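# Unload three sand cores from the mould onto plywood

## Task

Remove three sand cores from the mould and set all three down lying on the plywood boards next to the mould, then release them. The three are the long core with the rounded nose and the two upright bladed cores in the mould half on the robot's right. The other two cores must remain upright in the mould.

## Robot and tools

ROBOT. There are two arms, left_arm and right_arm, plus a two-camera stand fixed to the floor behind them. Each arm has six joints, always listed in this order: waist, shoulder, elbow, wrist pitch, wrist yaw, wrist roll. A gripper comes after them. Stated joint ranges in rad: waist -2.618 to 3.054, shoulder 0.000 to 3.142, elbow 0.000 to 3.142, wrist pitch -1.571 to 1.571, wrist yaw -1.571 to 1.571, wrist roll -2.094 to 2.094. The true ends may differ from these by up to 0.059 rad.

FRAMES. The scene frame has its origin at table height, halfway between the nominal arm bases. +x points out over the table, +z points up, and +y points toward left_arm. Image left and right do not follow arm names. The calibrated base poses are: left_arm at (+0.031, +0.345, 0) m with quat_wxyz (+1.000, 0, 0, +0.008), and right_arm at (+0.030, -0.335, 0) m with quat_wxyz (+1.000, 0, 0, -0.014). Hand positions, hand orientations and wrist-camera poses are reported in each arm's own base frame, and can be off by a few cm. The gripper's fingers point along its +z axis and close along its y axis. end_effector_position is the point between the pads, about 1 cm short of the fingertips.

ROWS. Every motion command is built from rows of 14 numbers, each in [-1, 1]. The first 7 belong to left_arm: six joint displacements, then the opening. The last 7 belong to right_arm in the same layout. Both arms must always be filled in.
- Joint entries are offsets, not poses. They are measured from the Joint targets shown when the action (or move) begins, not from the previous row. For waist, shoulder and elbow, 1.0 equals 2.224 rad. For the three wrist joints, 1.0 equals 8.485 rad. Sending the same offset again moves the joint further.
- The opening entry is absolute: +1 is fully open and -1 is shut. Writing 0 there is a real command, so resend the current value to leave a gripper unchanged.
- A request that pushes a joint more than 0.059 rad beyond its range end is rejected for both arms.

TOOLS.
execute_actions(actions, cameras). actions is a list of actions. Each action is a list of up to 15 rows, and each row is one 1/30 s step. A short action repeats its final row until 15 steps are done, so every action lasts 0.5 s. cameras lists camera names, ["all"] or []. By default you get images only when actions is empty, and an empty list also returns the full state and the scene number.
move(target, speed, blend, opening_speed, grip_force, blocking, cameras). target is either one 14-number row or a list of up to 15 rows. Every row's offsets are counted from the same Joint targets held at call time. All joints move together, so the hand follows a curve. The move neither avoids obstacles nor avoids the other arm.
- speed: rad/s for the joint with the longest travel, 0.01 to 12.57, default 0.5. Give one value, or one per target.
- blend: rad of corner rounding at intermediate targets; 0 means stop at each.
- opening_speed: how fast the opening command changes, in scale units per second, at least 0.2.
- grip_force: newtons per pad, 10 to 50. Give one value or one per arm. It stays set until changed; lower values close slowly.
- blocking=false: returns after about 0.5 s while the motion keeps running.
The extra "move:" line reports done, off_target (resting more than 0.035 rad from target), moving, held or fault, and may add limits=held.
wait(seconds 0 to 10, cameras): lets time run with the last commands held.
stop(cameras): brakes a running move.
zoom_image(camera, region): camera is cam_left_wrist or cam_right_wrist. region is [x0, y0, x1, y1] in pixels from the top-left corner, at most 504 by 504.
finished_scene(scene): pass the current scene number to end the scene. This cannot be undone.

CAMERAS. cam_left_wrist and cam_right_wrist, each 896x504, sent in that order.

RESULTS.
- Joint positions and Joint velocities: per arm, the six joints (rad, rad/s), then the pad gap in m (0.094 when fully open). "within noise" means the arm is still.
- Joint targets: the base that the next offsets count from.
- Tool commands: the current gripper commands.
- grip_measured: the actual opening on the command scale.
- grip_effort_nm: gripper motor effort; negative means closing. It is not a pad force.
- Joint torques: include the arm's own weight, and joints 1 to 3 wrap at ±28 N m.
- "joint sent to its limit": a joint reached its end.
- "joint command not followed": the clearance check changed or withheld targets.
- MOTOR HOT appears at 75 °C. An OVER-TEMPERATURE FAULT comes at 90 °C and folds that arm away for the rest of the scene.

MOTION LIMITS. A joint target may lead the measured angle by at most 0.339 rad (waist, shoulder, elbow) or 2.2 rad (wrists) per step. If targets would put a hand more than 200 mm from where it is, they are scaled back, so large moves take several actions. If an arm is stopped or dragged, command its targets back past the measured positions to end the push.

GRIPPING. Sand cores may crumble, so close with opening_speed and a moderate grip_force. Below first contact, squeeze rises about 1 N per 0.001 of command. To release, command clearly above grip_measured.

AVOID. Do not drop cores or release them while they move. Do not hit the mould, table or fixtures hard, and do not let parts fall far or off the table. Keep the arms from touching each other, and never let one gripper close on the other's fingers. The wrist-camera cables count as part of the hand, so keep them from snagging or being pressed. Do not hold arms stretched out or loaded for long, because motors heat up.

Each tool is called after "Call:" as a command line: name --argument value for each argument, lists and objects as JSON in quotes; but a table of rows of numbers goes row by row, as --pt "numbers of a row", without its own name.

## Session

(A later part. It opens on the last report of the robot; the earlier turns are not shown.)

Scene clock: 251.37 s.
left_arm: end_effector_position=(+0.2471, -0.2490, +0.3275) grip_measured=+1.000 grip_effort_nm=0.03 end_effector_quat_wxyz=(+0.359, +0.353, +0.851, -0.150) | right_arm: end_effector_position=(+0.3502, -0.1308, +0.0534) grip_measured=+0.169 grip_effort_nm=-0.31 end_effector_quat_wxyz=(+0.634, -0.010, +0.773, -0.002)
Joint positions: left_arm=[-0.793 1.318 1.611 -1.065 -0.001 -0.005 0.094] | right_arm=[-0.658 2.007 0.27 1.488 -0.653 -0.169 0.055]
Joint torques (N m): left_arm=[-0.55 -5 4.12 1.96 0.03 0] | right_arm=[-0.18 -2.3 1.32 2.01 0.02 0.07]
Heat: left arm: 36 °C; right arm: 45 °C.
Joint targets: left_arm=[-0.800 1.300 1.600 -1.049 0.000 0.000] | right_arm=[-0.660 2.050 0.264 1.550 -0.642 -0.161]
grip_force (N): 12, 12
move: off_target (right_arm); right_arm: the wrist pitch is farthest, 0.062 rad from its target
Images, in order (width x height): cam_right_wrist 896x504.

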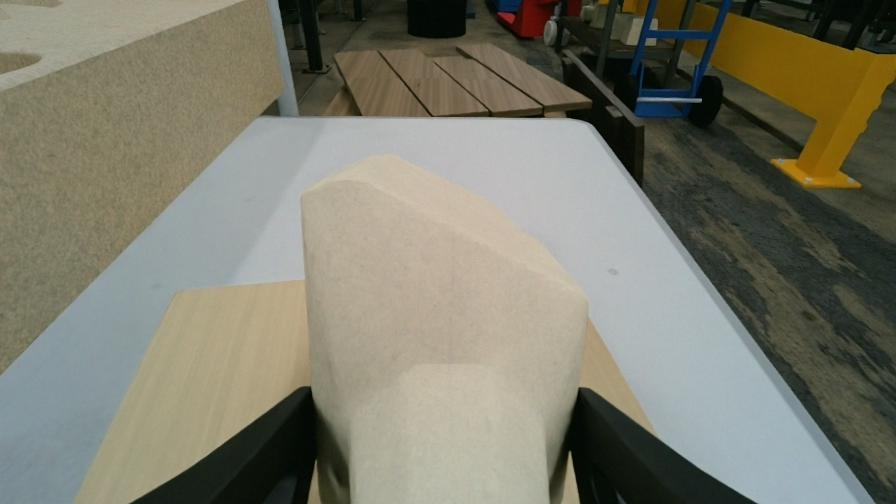

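Call:
move --target '[0,0,0,0,0,0,1,0,0.02,0,0,0,0,-0.3]' --speed 0.05 --cameras '["cam_right_wrist"]'

Call:
move --target '[0,0,0,0,0,0,1,0,0.015,0,0,0,0,-0.3]' --speed 0.05 --cameras '["cam_right_wrist"]'

Scene clock: 256.20 s.
left_arm: end_effector_position=(+0.2471, -0.2490, +0.3275) grip_measured=+1.000 grip_effort_nm=0.03 end_effector_quat_wxyz=(+0.359, +0.353, +0.851, -0.150) | right_arm: end_effector_position=(+0.3486, -0.1306, +0.0412) grip_measured=+0.169 grip_effort_nm=-0.31 end_effector_quat_wxyz=(+0.623, -0.005, +0.782, +0.004)
Joint positions: left_arm=[-0.793 1.318 1.611 -1.065 -0.001 -0.005 0.094] | right_arm=[-0.66 2.047 0.274 1.489 -0.654 -0.177 0.055]
Joint torques (N m): left_arm=[-0.46 -4.93 4.01 1.98 0.05 0] | right_arm=[0.03 -2.06 0.87 2 0.02 0.16]
Heat: left arm: 36 °C; right arm: 45 °C.
Joint targets: left_arm=[-0.800 1.300 1.600 -1.049 0.000 0.000] | right_arm=[-0.660 2.095 0.264 1.550 -0.642 -0.160]
grip_force (N): 12, 12
move: off_target (right_arm); right_arm: the wrist pitch is farthest, 0.061 rad from its target
Images, in order (width x height): cam_right_wrist 896x504.

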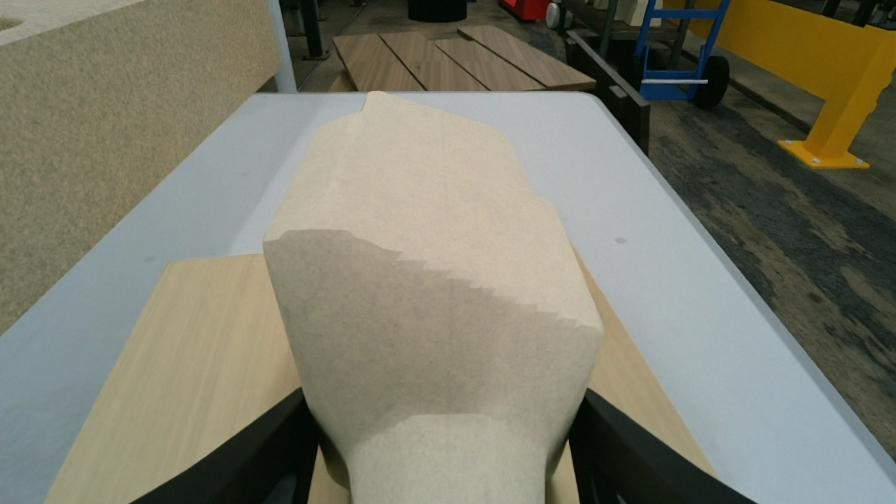

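Scene clock: 257.13 s.
left_arm: end_effector_position=(+0.2471, -0.2490, +0.3275) grip_measured=+1.000 grip_effort_nm=0.03 end_effector_quat_wxyz=(+0.359, +0.353, +0.851, -0.150) | right_arm: end_effector_position=(+0.3501, -0.1307, +0.0398) grip_measured=+0.169 grip_effort_nm=-0.31 end_effector_quat_wxyz=(+0.624, -0.014, +0.781, +0.004)
Joint positions: left_arm=[-0.793 1.318 1.611 -1.065 -0.001 -0.005 0.094] | right_arm=[-0.664 2.06 0.284 1.491 -0.668 -0.192 0.055]
Joint torques (N m): left_arm=[-0.44 -4.88 4.03 1.97 0.03 -0.02] | right_arm=[0.31 -0.58 0.09 1.97 0.16 0.29]
Heat: left arm: 36 °C; right arm: 45 °C.
Joint targets: left_arm=[-0.800 1.300 1.600 -1.049 0.000 0.000] | right_arm=[-0.660 2.128 0.264 1.550 -0.642 -0.160]
grip_force (N): 12, 12
move: off_target (right_arm); right_arm: the shoulder is farthest, 0.068 rad from its target
Images, in order (width x height): cam_right_wrist 896x504.

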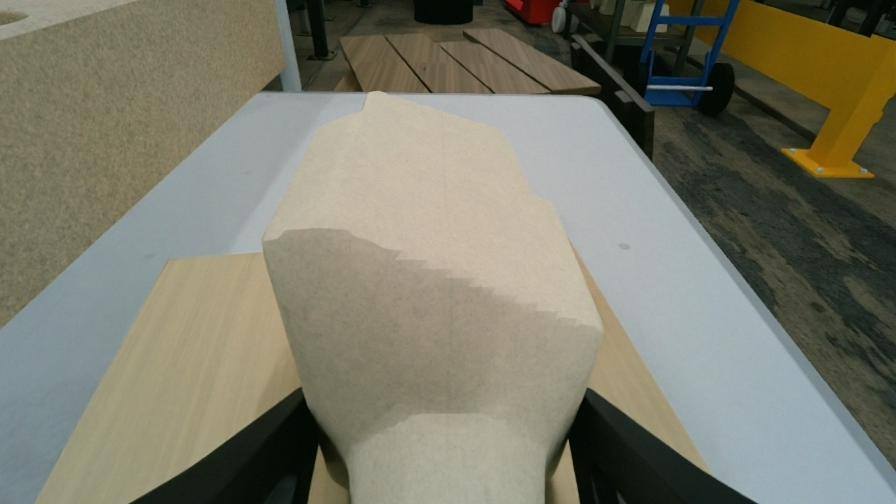

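Call:
move --pt "0 0 0 0 0 0 1 0 -0.02 0 0 0 0 -0.3" --pt "0 0 0 0 0 0 1 0 -0.02 0 0 0 0 0.6" --speed 0.1 --opening_speed 0.3 --cameras '["cam_right_wrist"]'

Scene clock: 265.57 s.
left_arm: end_effector_position=(+0.2471, -0.2490, +0.3275) grip_measured=+1.000 grip_effort_nm=0.03 end_effector_quat_wxyz=(+0.359, +0.353, +0.851, -0.150) | right_arm: end_effector_position=(+0.3484, -0.1317, +0.0368) grip_measured=+0.597 grip_effort_nm=0.19 end_effector_quat_wxyz=(+0.620, -0.003, +0.785, +0.006)
Joint positions: left_arm=[-0.793 1.318 1.611 -1.065 -0.001 -0.005 0.094] | right_arm=[-0.664 2.063 0.279 1.488 -0.655 -0.178 0.075]
Joint torques (N m): left_arm=[-0.57 -4.89 3.95 1.96 0.07 -0.03] | right_arm=[0.31 -4.16 0.44 2.01 0.02 0.16]
Heat: left arm: 36 °C; right arm: 45 °C.
Joint targets: left_arm=[-0.800 1.300 1.600 -1.050 0.000 0.000] | right_arm=[-0.660 2.084 0.264 1.550 -0.642 -0.160]
grip_force (N): 12, 12
move: off_target (right_arm); target 2's new numbers were sent with right_arm's wrist pitch 0.059 rad from that target; right_arm: the wrist pitch is farthest, 0.062 rad from its target
Images, in order (width x height): cam_right_wrist 896x504.

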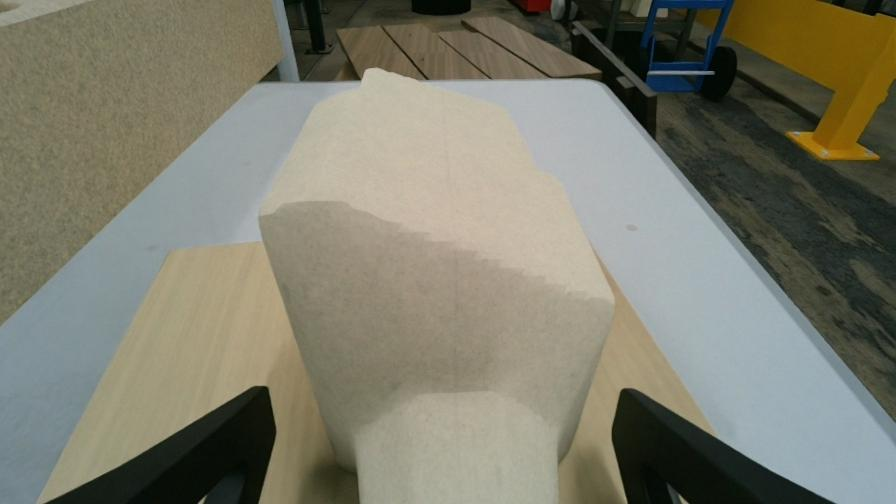

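Call:
move --target '[0,0,0,0,0,0,1,0,-0.2491,0.0499,-0.0601,0,0,0.6]' --speed 0.3 --cameras '["cam_right_wrist"]'

Scene clock: 271.33 s.
left_arm: end_effector_position=(+0.2471, -0.2490, +0.3275) grip_measured=+1.000 grip_effort_nm=0.03 end_effector_quat_wxyz=(+0.359, +0.353, +0.851, -0.150) | right_arm: end_effector_position=(+0.3605, -0.1425, +0.1445) grip_measured=+0.597 grip_effort_nm=0.18 end_effector_quat_wxyz=(+0.663, -0.022, +0.748, -0.026)
Joint positions: left_arm=[-0.793 1.318 1.611 -1.065 -0.001 -0.005 0.094] | right_arm=[-0.664 1.55 0.353 1.047 -0.647 -0.16 0.075]
Joint torques (N m): left_arm=[-0.55 -4.93 4.05 1.98 0.04 0] | right_arm=[0.34 -6.12 6.06 1.36 -0.01 -0.04]
Heat: left arm: 36 °C; right arm: 44 °C.
Joint targets: left_arm=[-0.800 1.300 1.600 -1.050 0.000 0.000] | right_arm=[-0.660 1.530 0.375 1.040 -0.642 -0.160]
grip_force (N): 12, 12
move: done
Images, in order (width x height): cam_right_wrist 896x504.

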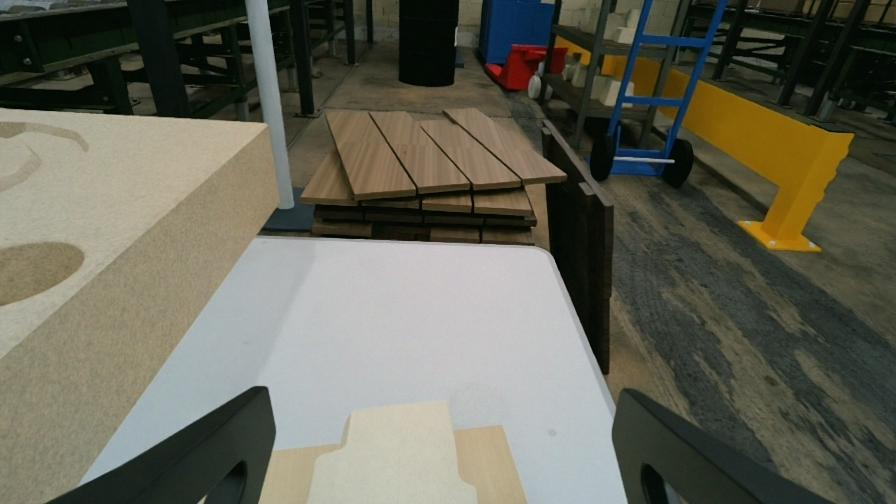

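Call:
move --pt "0 0 0 0 0 0 1 0 -0.1034 0.5508 -0.2404 0.0757 0.0189 1" --pt "0 0 0 0 0 0 1 0.5063 0.2873 0.8552 -0.2537 0.1044 0.0616 1" --speed 0.6 --blend 0.2 --cameras '["all"]'

Scene clock: 288.40 s.
left_arm: end_effector_position=(+0.2471, -0.2490, +0.3275) grip_measured=+1.000 grip_effort_nm=0.03 end_effector_quat_wxyz=(+0.359, +0.353, +0.851, -0.150) | right_arm: end_effector_position=(+0.4958, +0.2064, +0.2101) grip_measured=+0.997 grip_effort_nm=0.18 end_effector_quat_wxyz=(+0.295, -0.024, +0.955, +0.007)
Joint positions: left_arm=[-0.793 1.318 1.611 -1.065 -0.001 -0.005 0.094] | right_arm=[0.47 2.161 2.247 -1.101 0.233 0.353 0.094]
Joint torques (N m): left_arm=[-0.5 -4.93 4.07 1.97 0.03 0.01] | right_arm=[-0.34 -9.88 7.99 0.82 0.19 0.09]
Heat: left arm: 37 °C; right arm: 43 °C.
Joint targets: left_arm=[-0.800 1.300 1.600 -1.050 0.000 0.000] | right_arm=[0.466 2.169 2.277 -1.113 0.244 0.362]
grip_force (N): 12, 12
move: done

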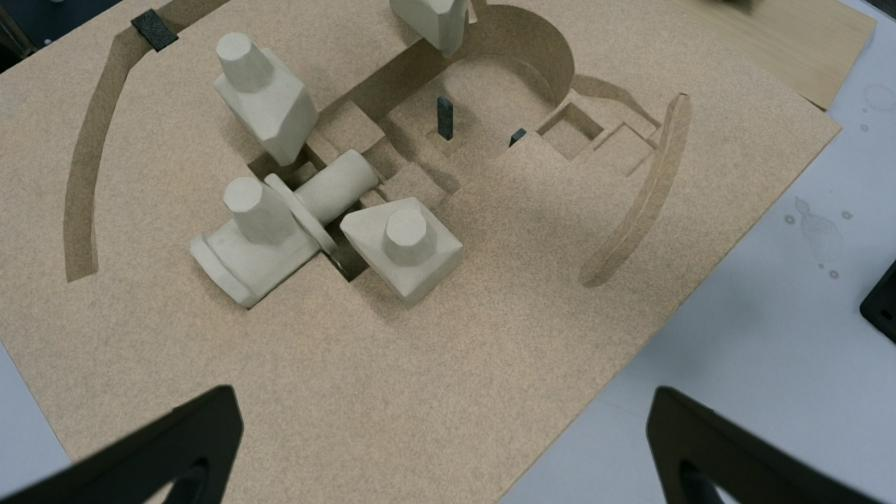

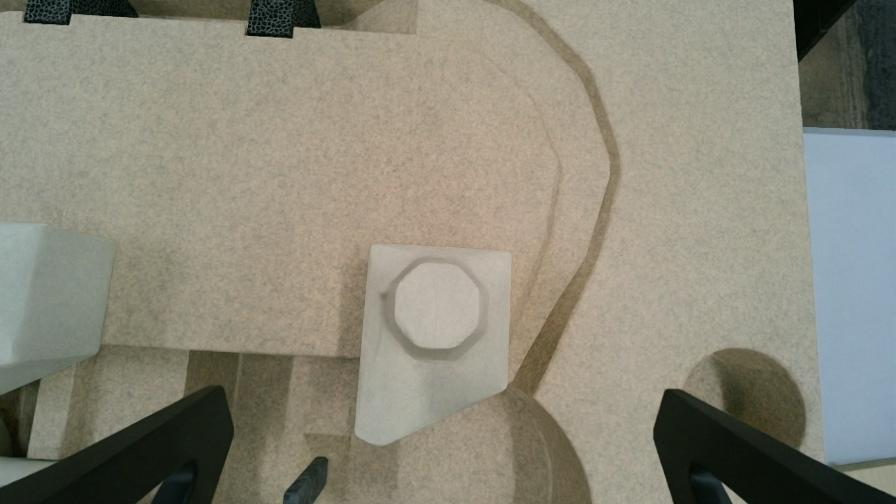

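Call:
move --pt "0 0 0 0 0 0 1 0.0018 0.005 -0.0571 0.0163 0 0 1" --pt "0 0 0 0 0 0 1 0.0018 -0.0054 -0.1407 0.0355 0 0 1" --speed 0.2 --blend 0.03 --cameras '["all"]'

Scene clock: 297.43 s.
left_arm: end_effector_position=(+0.2471, -0.2490, +0.3275) grip_measured=+1.000 grip_effort_nm=0.03 end_effector_quat_wxyz=(+0.359, +0.353, +0.851, -0.150) | right_arm: end_effector_position=(+0.5058, +0.2114, +0.1409) grip_measured=+0.997 grip_effort_nm=0.18 end_effector_quat_wxyz=(+0.291, -0.024, +0.956, +0.005)
Joint positions: left_arm=[-0.793 1.318 1.611 -1.065 -0.001 -0.005 0.094] | right_arm=[0.47 2.161 1.972 -0.834 0.233 0.354 0.094]
Joint torques (N m): left_arm=[-0.61 -4.98 4.04 1.98 0.04 0] | right_arm=[0.02 -11.04 5.37 1.09 0.2 0.05]
Heat: left arm: 37 °C; right arm: 42 °C.
Joint targets: left_arm=[-0.800 1.300 1.600 -1.050 0.000 0.000] | right_arm=[0.470 2.157 1.964 -0.812 0.244 0.362]
grip_force (N): 12, 12
move: done

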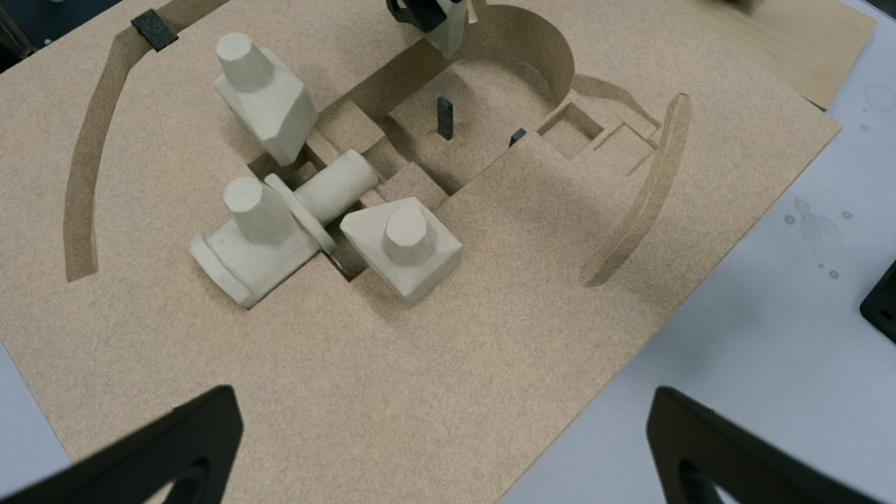

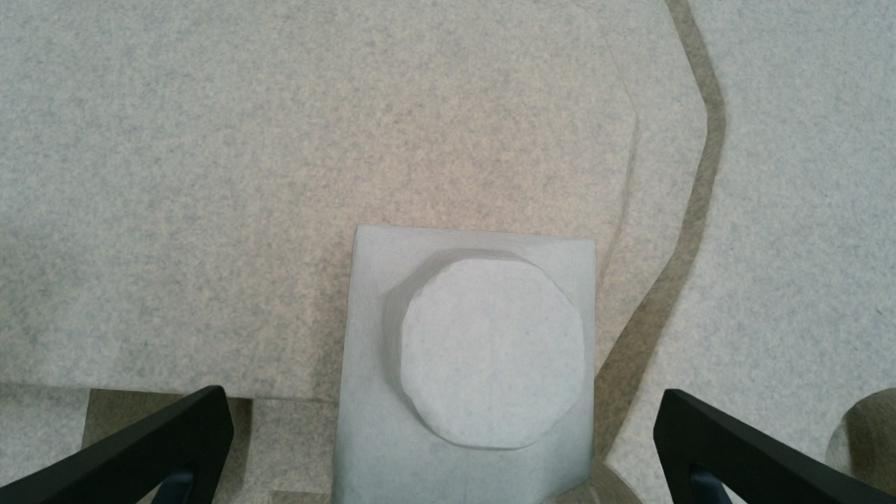

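Call:
move --target '[0,0,0,0,0,0,1,0,0,0,0,0,0,-0.3]' --opening_speed 0.4 --grip_force 25 --cameras '["cam_right_wrist"]'

Scene clock: 302.53 s.
left_arm: end_effector_position=(+0.2471, -0.2490, +0.3275) grip_measured=+1.000 grip_effort_nm=0.03 end_effector_quat_wxyz=(+0.359, +0.353, +0.851, -0.150) | right_arm: end_effector_position=(+0.5062, +0.2108, +0.1411) grip_measured=+0.170 grip_effort_nm=-0.54 end_effector_quat_wxyz=(+0.292, -0.023, +0.956, +0.003)
Joint positions: left_arm=[-0.793 1.318 1.611 -1.065 -0.001 -0.005 0.094] | right_arm=[0.47 2.161 1.972 -0.833 0.237 0.355 0.055]
Joint torques (N m): left_arm=[-0.55 -4.89 4.03 1.94 0.04 -0.01] | right_arm=[0.03 -11.07 5.39 1.12 0.15 0.03]
Heat: left arm: 37 °C; right arm: 41 °C.
Joint targets: left_arm=[-0.800 1.300 1.600 -1.050 0.000 0.000] | right_arm=[0.470 2.157 1.964 -0.812 0.244 0.362]
grip_force (N): 25, 25
move: done
Images, in order (width x height): cam_right_wrist 896x504.

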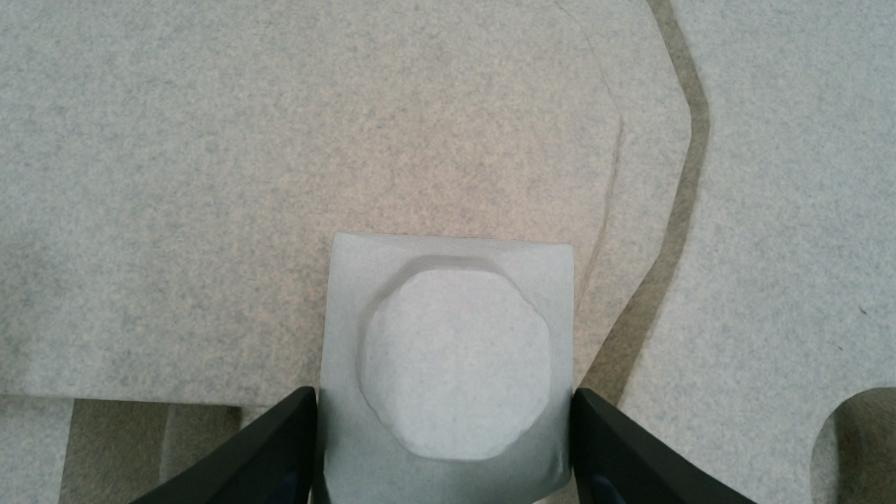

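Call:
move --pt "0 0 0 0 0 0 1 0 0.0103 0.0836 -0.0192 0 0 -0.3" --pt "0 0 0 0 0 0 1 0 0.0288 0.1605 -0.0345 0 0 -0.3" --pt "0 0 0 0 0 0 1 0 0.0585 0.2496 -0.0501 0 0 -0.3" --speed 0.2 --blend 0.03 --cameras '["all"]'

Call:
zoom_image --camera "cam_left_wrist" --region '[360, 0, 660, 180]'

Scene clock: 309.37 s.
left_arm: end_effector_position=(+0.2471, -0.2490, +0.3275) grip_measured=+1.000 grip_effort_nm=0.03 end_effector_quat_wxyz=(+0.359, +0.353, +0.851, -0.150) | right_arm: end_effector_position=(+0.4990, +0.2084, +0.2080) grip_measured=+0.169 grip_effort_nm=-0.54 end_effector_quat_wxyz=(+0.270, -0.027, +0.963, -0.004)
Joint positions: left_arm=[-0.793 1.318 1.611 -1.065 -0.001 -0.005 0.094] | right_arm=[0.47 2.283 2.474 -1.262 0.231 0.355 0.055]
Joint torques (N m): left_arm=[-0.5 -4.9 4.07 1.98 0.04 0.01] | right_arm=[0.01 -10.65 9.06 1.1 0.21 0.04]
Heat: left arm: 37 °C; right arm: 41 °C.
Joint targets: left_arm=[-0.800 1.300 1.600 -1.050 0.000 0.000] | right_arm=[0.470 2.287 2.520 -1.237 0.244 0.362]
grip_force (N): 25, 25
move: off_target (right_arm); right_arm: the elbow is farthest, 0.046 rad from its target

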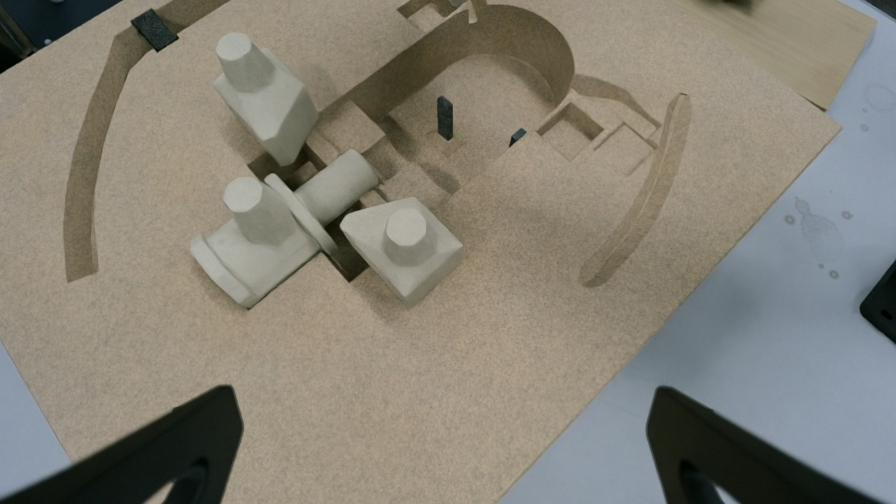

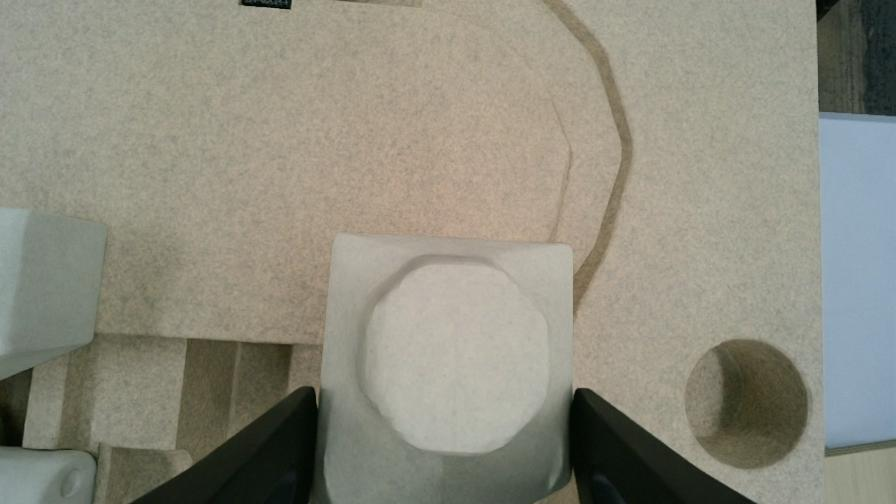

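Scaled by 1.680.

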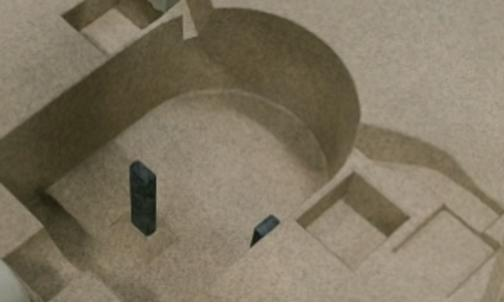

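Call:
move --target '[0,0,0,0,0,0,1,0,-0.0607,-0.0634,0.0007,0,0,-0.3]' --speed 0.1 --cameras '["all"]'

Call:
zoom_image --camera "cam_left_wrist" --region '[360, 0, 660, 180]'

Scene clock: 315.97 s.
left_arm: end_effector_position=(+0.2472, -0.2490, +0.3276) grip_measured=+1.000 grip_effort_nm=0.03 end_effector_quat_wxyz=(+0.359, +0.353, +0.851, -0.150) | right_arm: end_effector_position=(+0.4837, +0.2007, +0.2068) grip_measured=+0.169 grip_effort_nm=-0.54 end_effector_quat_wxyz=(+0.255, -0.029, +0.967, -0.011)
Joint positions: left_arm=[-0.793 1.318 1.611 -1.064 -0.001 -0.005 0.094] | right_arm=[0.47 2.219 2.375 -1.262 0.231 0.355 0.055]
Joint torques (N m): left_arm=[-0.57 -4.94 4.07 1.99 0.03 0] | right_arm=[0.02 -16.12 5.61 1.1 0.21 0.04]
Heat: left arm: 37 °C; right arm: 41 °C.
Joint targets: left_arm=[-0.800 1.300 1.600 -1.049 0.000 0.000] | right_arm=[0.470 2.152 2.378 -1.231 0.244 0.362]
grip_force (N): 25, 25
move: off_target (right_arm); right_arm: the shoulder is farthest, 0.067 rad from its target

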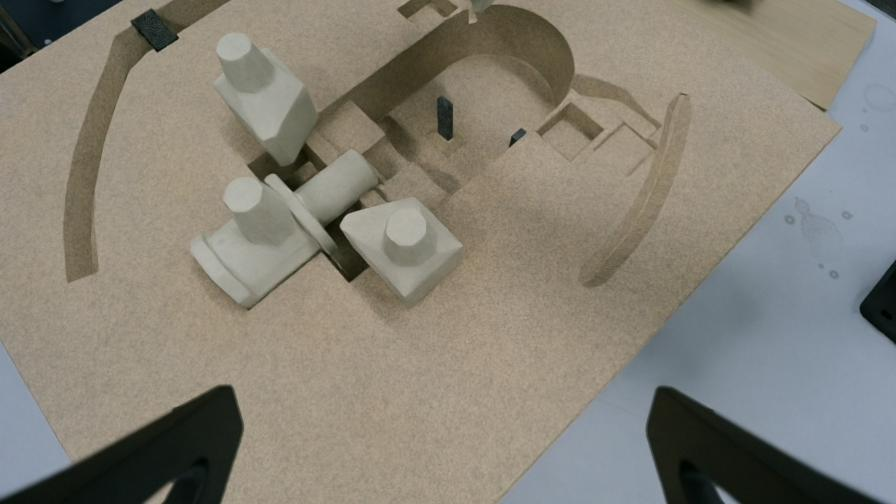

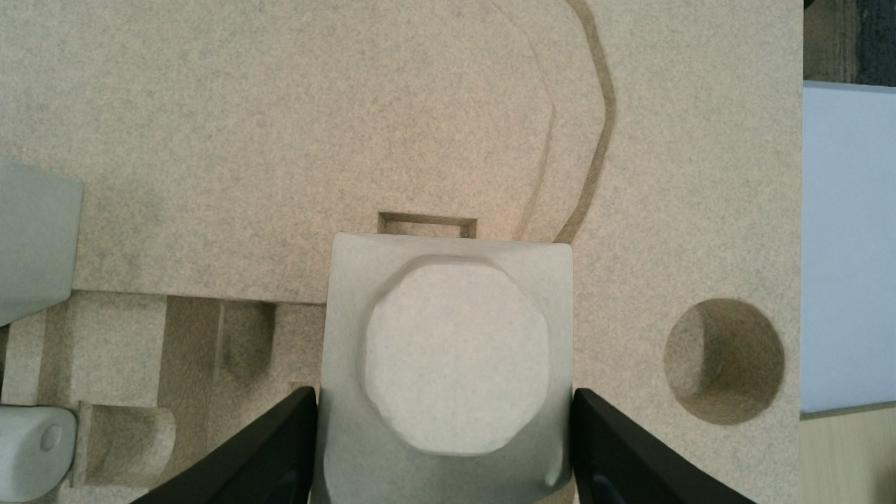

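Scaled by 1.680.

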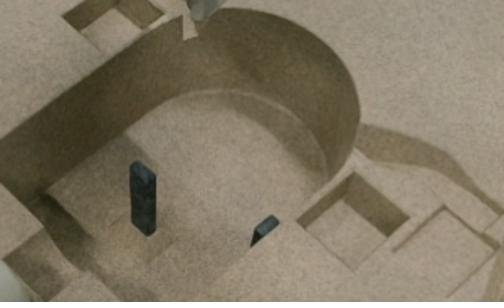

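Call:
move --target '[0,0,0,0,0,0,1,0,-0.027,0.0,0.0094,0,0,-0.3]' --speed 0.1 --cameras '["all"]'

Call:
zoom_image --camera "cam_left_wrist" --region '[360, 0, 660, 180]'

Scene clock: 323.90 s.
left_arm: end_effector_position=(+0.2472, -0.2490, +0.3276) grip_measured=+1.000 grip_effort_nm=0.03 end_effector_quat_wxyz=(+0.359, +0.353, +0.851, -0.150) | right_arm: end_effector_position=(+0.4869, +0.2023, +0.2438) grip_measured=+0.169 grip_effort_nm=-0.54 end_effector_quat_wxyz=(+0.302, -0.022, +0.953, +0.012)
Joint positions: left_arm=[-0.793 1.318 1.611 -1.064 -0.001 -0.005 0.094] | right_arm=[0.47 2.157 2.375 -1.214 0.231 0.355 0.055]
Joint torques (N m): left_arm=[-0.54 -4.88 4.05 1.98 0.03 -0.02] | right_arm=[-0.02 -15.61 5.61 1.55 0.21 0.04]
Heat: left arm: 37 °C; right arm: 45 °C.
Joint targets: left_arm=[-0.800 1.300 1.600 -1.049 0.000 0.000] | right_arm=[0.470 2.092 2.378 -1.151 0.244 0.362]
grip_force (N): 25, 25
move: off_target (right_arm); right_arm: the shoulder is farthest, 0.065 rad from its target

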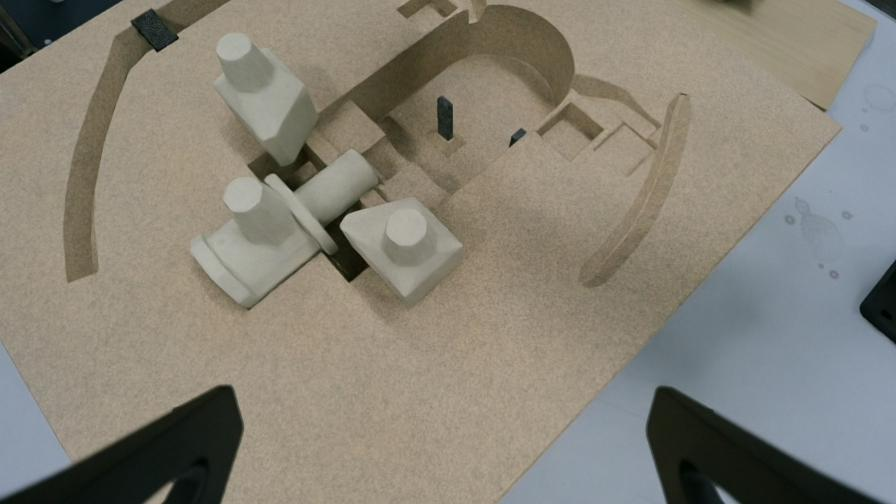

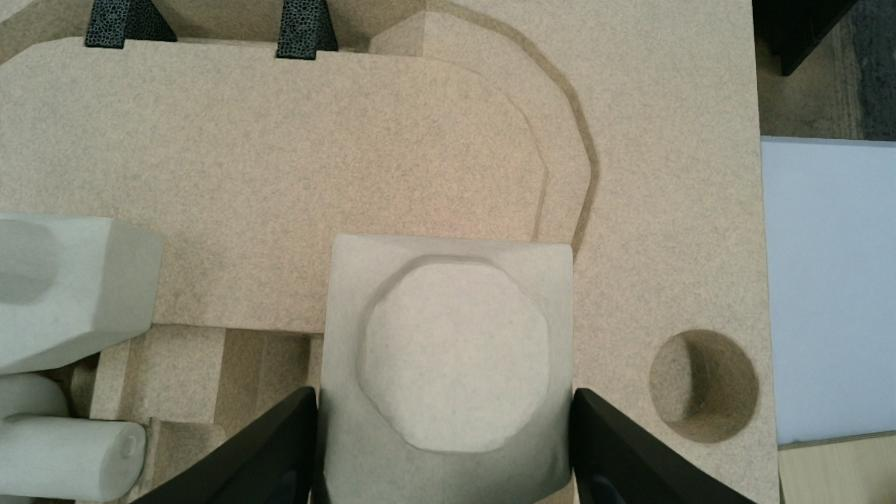

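Scaled by 1.680.

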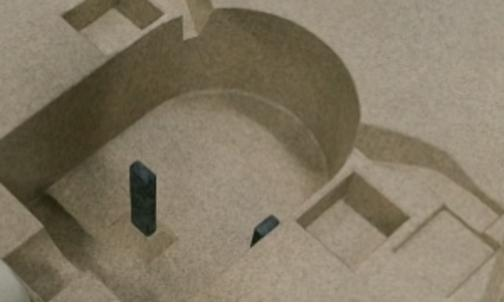

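Call:
move --pt "0 0 0 0 0 0 1 -0.1664 -0.1538 -0.2149 0.0296 -0.0288 -0.0191 -0.3" --pt "0 0 0 0 0 0 1 -0.3665 -0.4775 -0.9141 0.2052 -0.0685 -0.005 -0.3" --speed 0.5 --blend 0.15 --cameras '["all"]'

Scene clock: 346.30 s.
left_arm: end_effector_position=(+0.2472, -0.2490, +0.3276) grip_measured=+1.000 grip_effort_nm=0.03 end_effector_quat_wxyz=(+0.359, +0.353, +0.851, -0.150) | right_arm: end_effector_position=(+0.3475, -0.0600, +0.1687) grip_measured=+0.169 grip_effort_nm=-0.54 end_effector_quat_wxyz=(+0.602, +0.159, +0.772, +0.123)
Joint positions: left_arm=[-0.793 1.318 1.611 -1.064 -0.001 -0.005 0.094] | right_arm=[-0.339 1.065 0.335 0.47 -0.327 0.319 0.055]
Joint torques (N m): left_arm=[-0.53 -4.94 4.04 1.99 0.06 -0.02] | right_arm=[-0.49 -5.08 6.74 2.65 -0.14 -0.03]
Heat: left arm: 38 °C; right arm: 52 °C.
Joint targets: left_arm=[-0.800 1.300 1.600 -1.049 0.000 0.000] | right_arm=[-0.345 1.030 0.345 0.590 -0.337 0.320]
grip_force (N): 25, 25
move: off_target (right_arm); right_arm: the wrist pitch is farthest, 0.120 rad from its target

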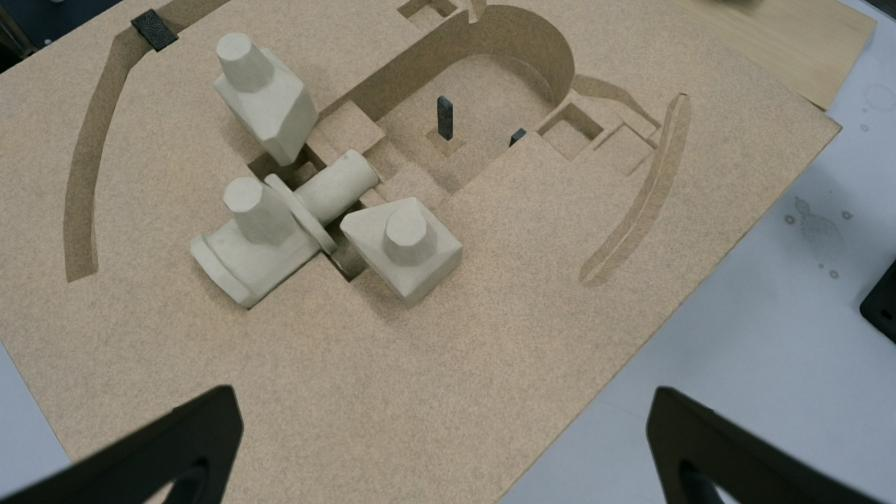

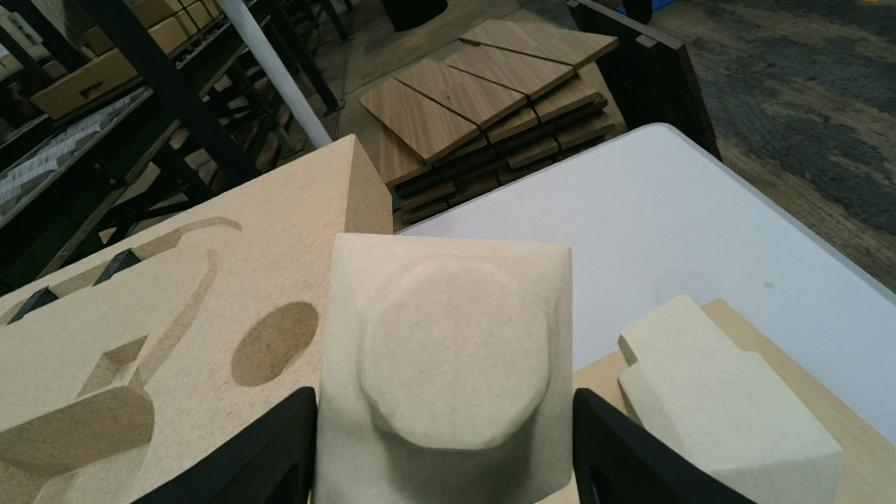

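Call:
move --target '[0,0,0,0,0,0,1,0,0.0989,-0.063,0.0454,0,0,-0.3]' --speed 0.25 --cameras '["cam_right_wrist"]'

Scene clock: 351.73 s.
left_arm: end_effector_position=(+0.2472, -0.2490, +0.3276) grip_measured=+1.000 grip_effort_nm=0.03 end_effector_quat_wxyz=(+0.359, +0.353, +0.851, -0.150) | right_arm: end_effector_position=(+0.3471, -0.0589, +0.1391) grip_measured=+0.169 grip_effort_nm=-0.54 end_effector_quat_wxyz=(+0.628, +0.147, +0.755, +0.122)
Joint positions: left_arm=[-0.793 1.318 1.611 -1.064 -0.001 -0.005 0.094] | right_arm=[-0.339 1.256 0.198 0.864 -0.333 0.319 0.055]
Joint torques (N m): left_arm=[-0.53 -4.89 4.01 1.99 0.06 -0.01] | right_arm=[-0.53 -3.1 5.5 2.55 -0.09 -0.03]
Heat: left arm: 38 °C; right arm: 49 °C.
Joint targets: left_arm=[-0.800 1.300 1.600 -1.049 0.000 0.000] | right_arm=[-0.345 1.250 0.205 0.975 -0.338 0.320]
grip_force (N): 25, 25
move: off_target (right_arm); right_arm: the wrist pitch is farthest, 0.112 rad from its target
Images, in order (width x height): cam_right_wrist 896x504.

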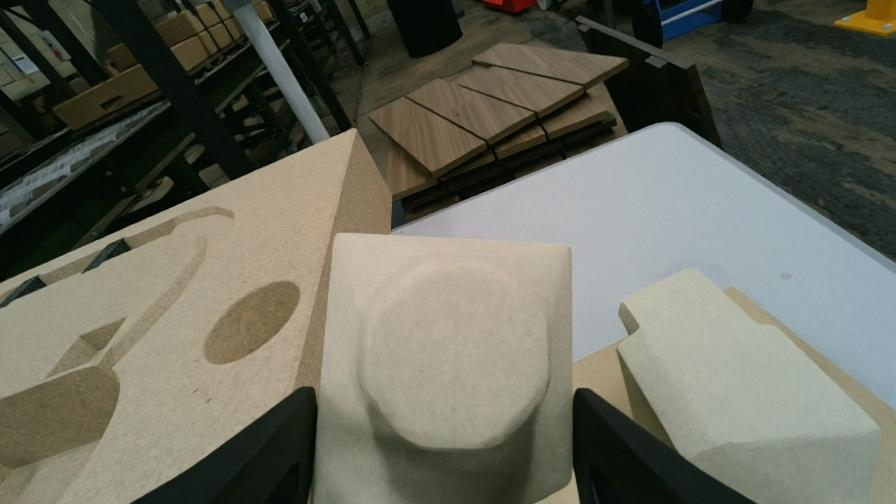

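Call:
move --target '[0,0,0,0,0,0,1,0,0.075,-0.0179,0.022,0,0,-0.3]' --speed 0.1 --grip_force 14 --cameras '["cam_right_wrist"]'

Scene clock: 357.03 s.
left_arm: end_effector_position=(+0.2472, -0.2490, +0.3276) grip_measured=+1.000 grip_effort_nm=0.03 end_effector_quat_wxyz=(+0.359, +0.353, +0.851, -0.150) | right_arm: end_effector_position=(+0.3481, -0.0592, +0.1149) grip_measured=+0.169 grip_effort_nm=-0.34 end_effector_quat_wxyz=(+0.622, +0.149, +0.759, +0.122)
Joint positions: left_arm=[-0.793 1.318 1.611 -1.064 -0.001 -0.005 0.094] | right_arm=[-0.339 1.42 0.16 1.052 -0.333 0.319 0.055]
Joint torques (N m): left_arm=[-0.61 -4.98 4 1.98 0.06 0.01] | right_arm=[-0.55 -3.49 4.53 2.56 -0.09 -0.04]
Heat: left arm: 38 °C; right arm: 49 °C.
Joint targets: left_arm=[-0.800 1.300 1.600 -1.049 0.000 0.000] | right_arm=[-0.345 1.417 0.165 1.162 -0.337 0.320]
grip_force (N): 14, 14
move: off_target (right_arm); right_arm: the wrist pitch is farthest, 0.110 rad from its target
Images, in order (width x height): cam_right_wrist 896x504.

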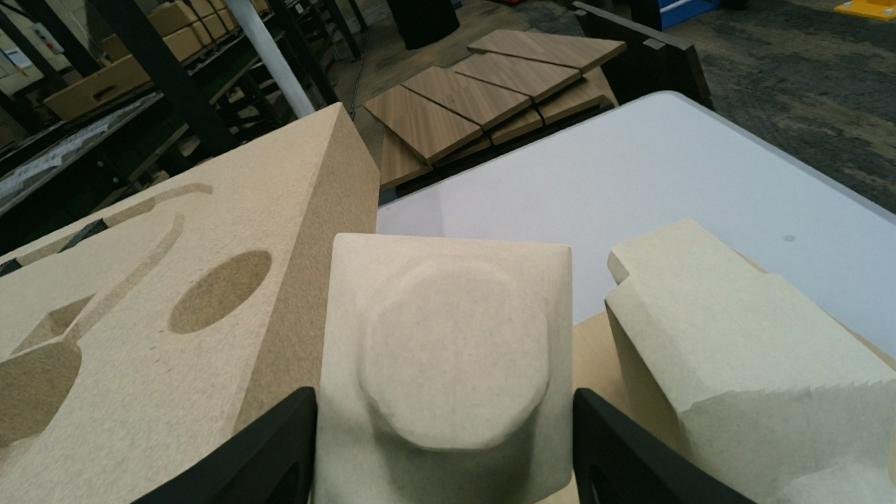

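Call:
move --target '[0,0,0,0,0,0,1,0,0.0674,-0.009,0.0153,0,0,-0.3]' --speed 0.1 --cameras '["cam_right_wrist"]'

Scene clock: 361.33 s.
left_arm: end_effector_position=(+0.2472, -0.2490, +0.3276) grip_measured=+1.000 grip_effort_nm=0.04 end_effector_quat_wxyz=(+0.359, +0.353, +0.851, -0.150) | right_arm: end_effector_position=(+0.3478, -0.0590, +0.0907) grip_measured=+0.169 grip_effort_nm=-0.34 end_effector_quat_wxyz=(+0.609, +0.155, +0.768, +0.125)
Joint positions: left_arm=[-0.793 1.318 1.611 -1.064 -0.001 -0.005 0.094] | right_arm=[-0.339 1.568 0.142 1.182 -0.333 0.32 0.055]
Joint torques (N m): left_arm=[-0.51 -4.93 3.99 1.97 0.04 0] | right_arm=[-0.57 -3.81 3.63 2.58 -0.09 -0.04]
Heat: left arm: 38 °C; right arm: 50 °C.
Joint targets: left_arm=[-0.800 1.300 1.600 -1.049 0.000 0.000] | right_arm=[-0.345 1.567 0.145 1.292 -0.338 0.320]
grip_force (N): 14, 14
move: off_target (right_arm); right_arm: the wrist pitch is farthest, 0.109 rad from its target
Images, in order (width x height): cam_right_wrist 896x504.

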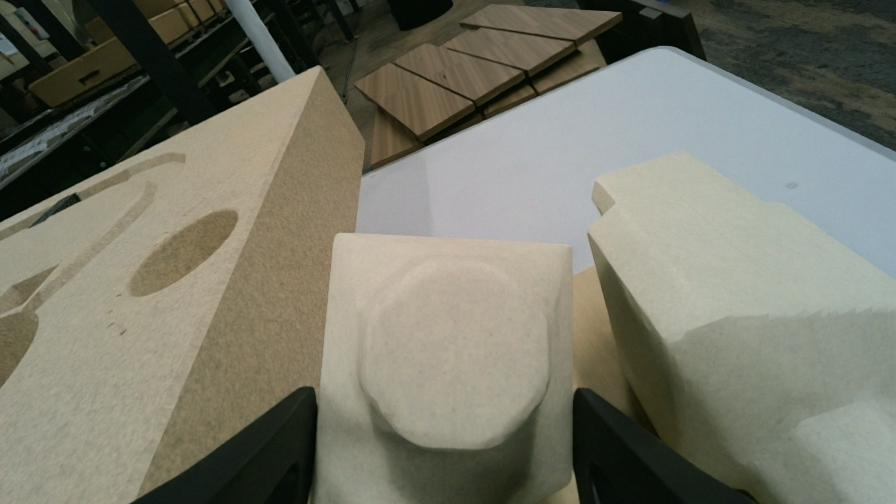

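Call:
move --pt "0 0 0 0 0 0 1 0.0075 0 0 0 0 0 -0.3" --pt "0 0 0 0 0 0 1 0.0075 0.036 0 0.0065 0 0 -0.3" --speed 0.08 --cameras '["cam_right_wrist"]'

Scene clock: 367.13 s.
left_arm: end_effector_position=(+0.2472, -0.2490, +0.3276) grip_measured=+1.000 grip_effort_nm=0.03 end_effector_quat_wxyz=(+0.359, +0.353, +0.851, -0.150) | right_arm: end_effector_position=(+0.3509, -0.0584, +0.0879) grip_measured=+0.169 grip_effort_nm=-0.34 end_effector_quat_wxyz=(+0.615, +0.151, +0.764, +0.127)
Joint positions: left_arm=[-0.793 1.318 1.611 -1.064 -0.001 -0.005 0.094] | right_arm=[-0.335 1.642 0.142 1.274 -0.336 0.322 0.055]
Joint torques (N m): left_arm=[-0.58 -4.9 3.99 1.97 0.04 -0.03] | right_arm=[0.62 -3.59 3.29 2.22 -0.06 -0.07]
Heat: left arm: 38 °C; right arm: 52 °C.
Joint targets: left_arm=[-0.800 1.300 1.600 -1.049 0.000 0.000] | right_arm=[-0.328 1.647 0.145 1.347 -0.337 0.320]
grip_force (N): 14, 14
move: off_target (right_arm); right_arm: the wrist pitch is farthest, 0.073 rad from its target
Images, in order (width x height): cam_right_wrist 896x504.

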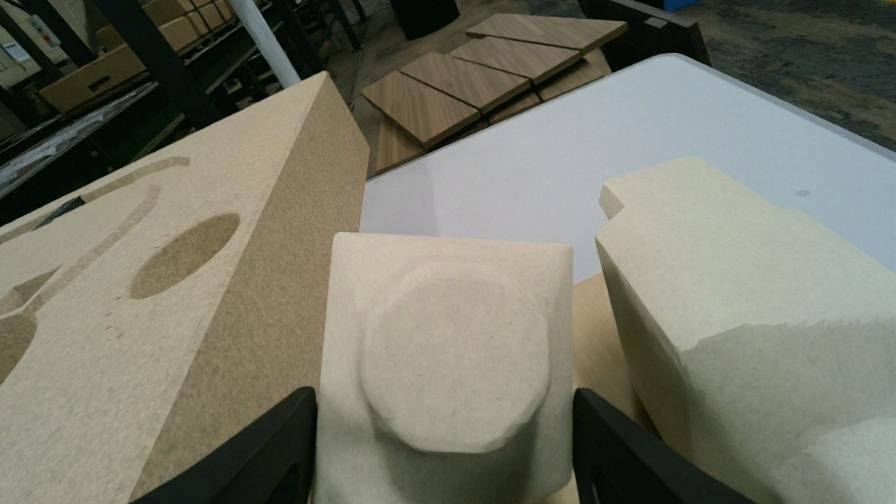

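Call:
move --target '[0,0,0,0,0,0,1,0,0.0225,0,0,0,0,-0.3]' --speed 0.06 --cameras '["cam_right_wrist"]'

Call:
move --target '[0,0,0,0,0,0,1,0,0.0225,0,0,0,0,-0.3]' --speed 0.06 --cameras '["cam_right_wrist"]'

Scene clock: 371.53 s.
left_arm: end_effector_position=(+0.2472, -0.2490, +0.3276) grip_measured=+1.000 grip_effort_nm=0.03 end_effector_quat_wxyz=(+0.359, +0.353, +0.851, -0.150) | right_arm: end_effector_position=(+0.3521, -0.0580, +0.0856) grip_measured=+0.169 grip_effort_nm=-0.34 end_effector_quat_wxyz=(+0.618, +0.149, +0.762, +0.128)
Joint positions: left_arm=[-0.793 1.318 1.611 -1.064 -0.001 -0.005 0.094] | right_arm=[-0.335 1.685 0.142 1.324 -0.34 0.324 0.055]
Joint torques (N m): left_arm=[-0.51 -4.9 3.95 1.98 0.03 -0.02] | right_arm=[0.62 -3.17 3.1 1.72 -0.02 -0.09]
Heat: left arm: 38 °C; right arm: 52 °C.
Joint targets: left_arm=[-0.800 1.300 1.600 -1.049 0.000 0.000] | right_arm=[-0.328 1.696 0.145 1.347 -0.337 0.320]
grip_force (N): 14, 14
move: done
Images, in order (width x height): cam_right_wrist 896x504.

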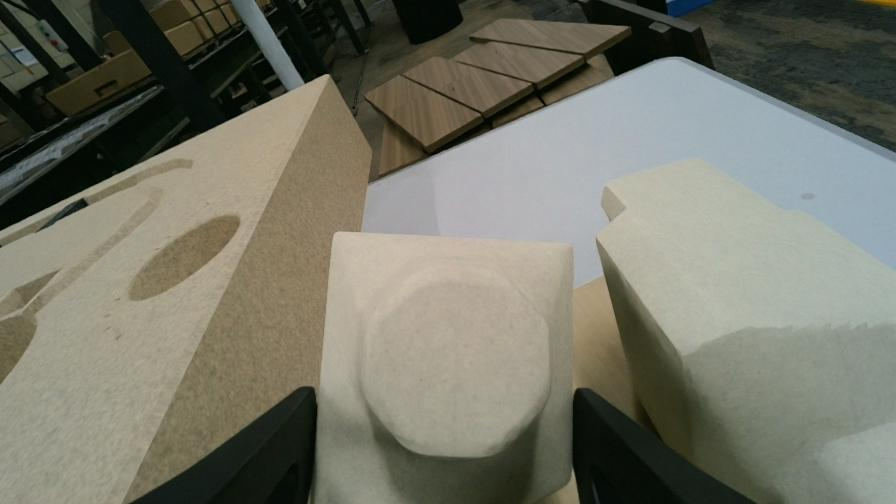

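Scene clock: 372.67 s.
left_arm: end_effector_position=(+0.2472, -0.2490, +0.3276) grip_measured=+1.000 grip_effort_nm=0.03 end_effector_quat_wxyz=(+0.359, +0.353, +0.851, -0.150) | right_arm: end_effector_position=(+0.3531, -0.0573, +0.0833) grip_measured=+0.169 grip_effort_nm=-0.34 end_effector_quat_wxyz=(+0.620, +0.147, +0.760, +0.131)
Joint positions: left_arm=[-0.793 1.318 1.611 -1.064 -0.001 -0.005 0.094] | right_arm=[-0.335 1.727 0.142 1.374 -0.346 0.327 0.055]
Joint torques (N m): left_arm=[-0.55 -4.9 4.05 1.97 0.05 -0.01] | right_arm=[0.62 -2.76 2.85 1.26 0.04 -0.12]
Heat: left arm: 38 °C; right arm: 51 °C.
Joint targets: left_arm=[-0.800 1.300 1.600 -1.049 0.000 0.000] | right_arm=[-0.328 1.747 0.145 1.347 -0.337 0.320]
grip_force (N): 14, 14
move: done
Images, in order (width x height): cam_right_wrist 896x504.

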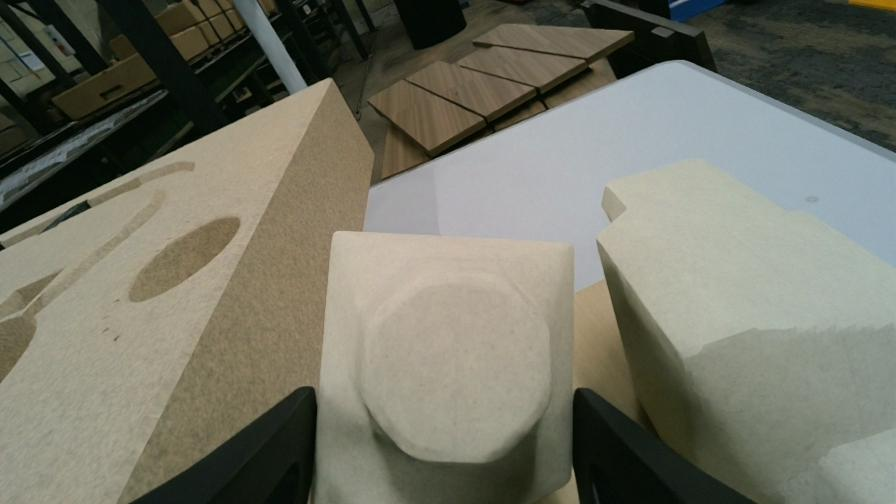

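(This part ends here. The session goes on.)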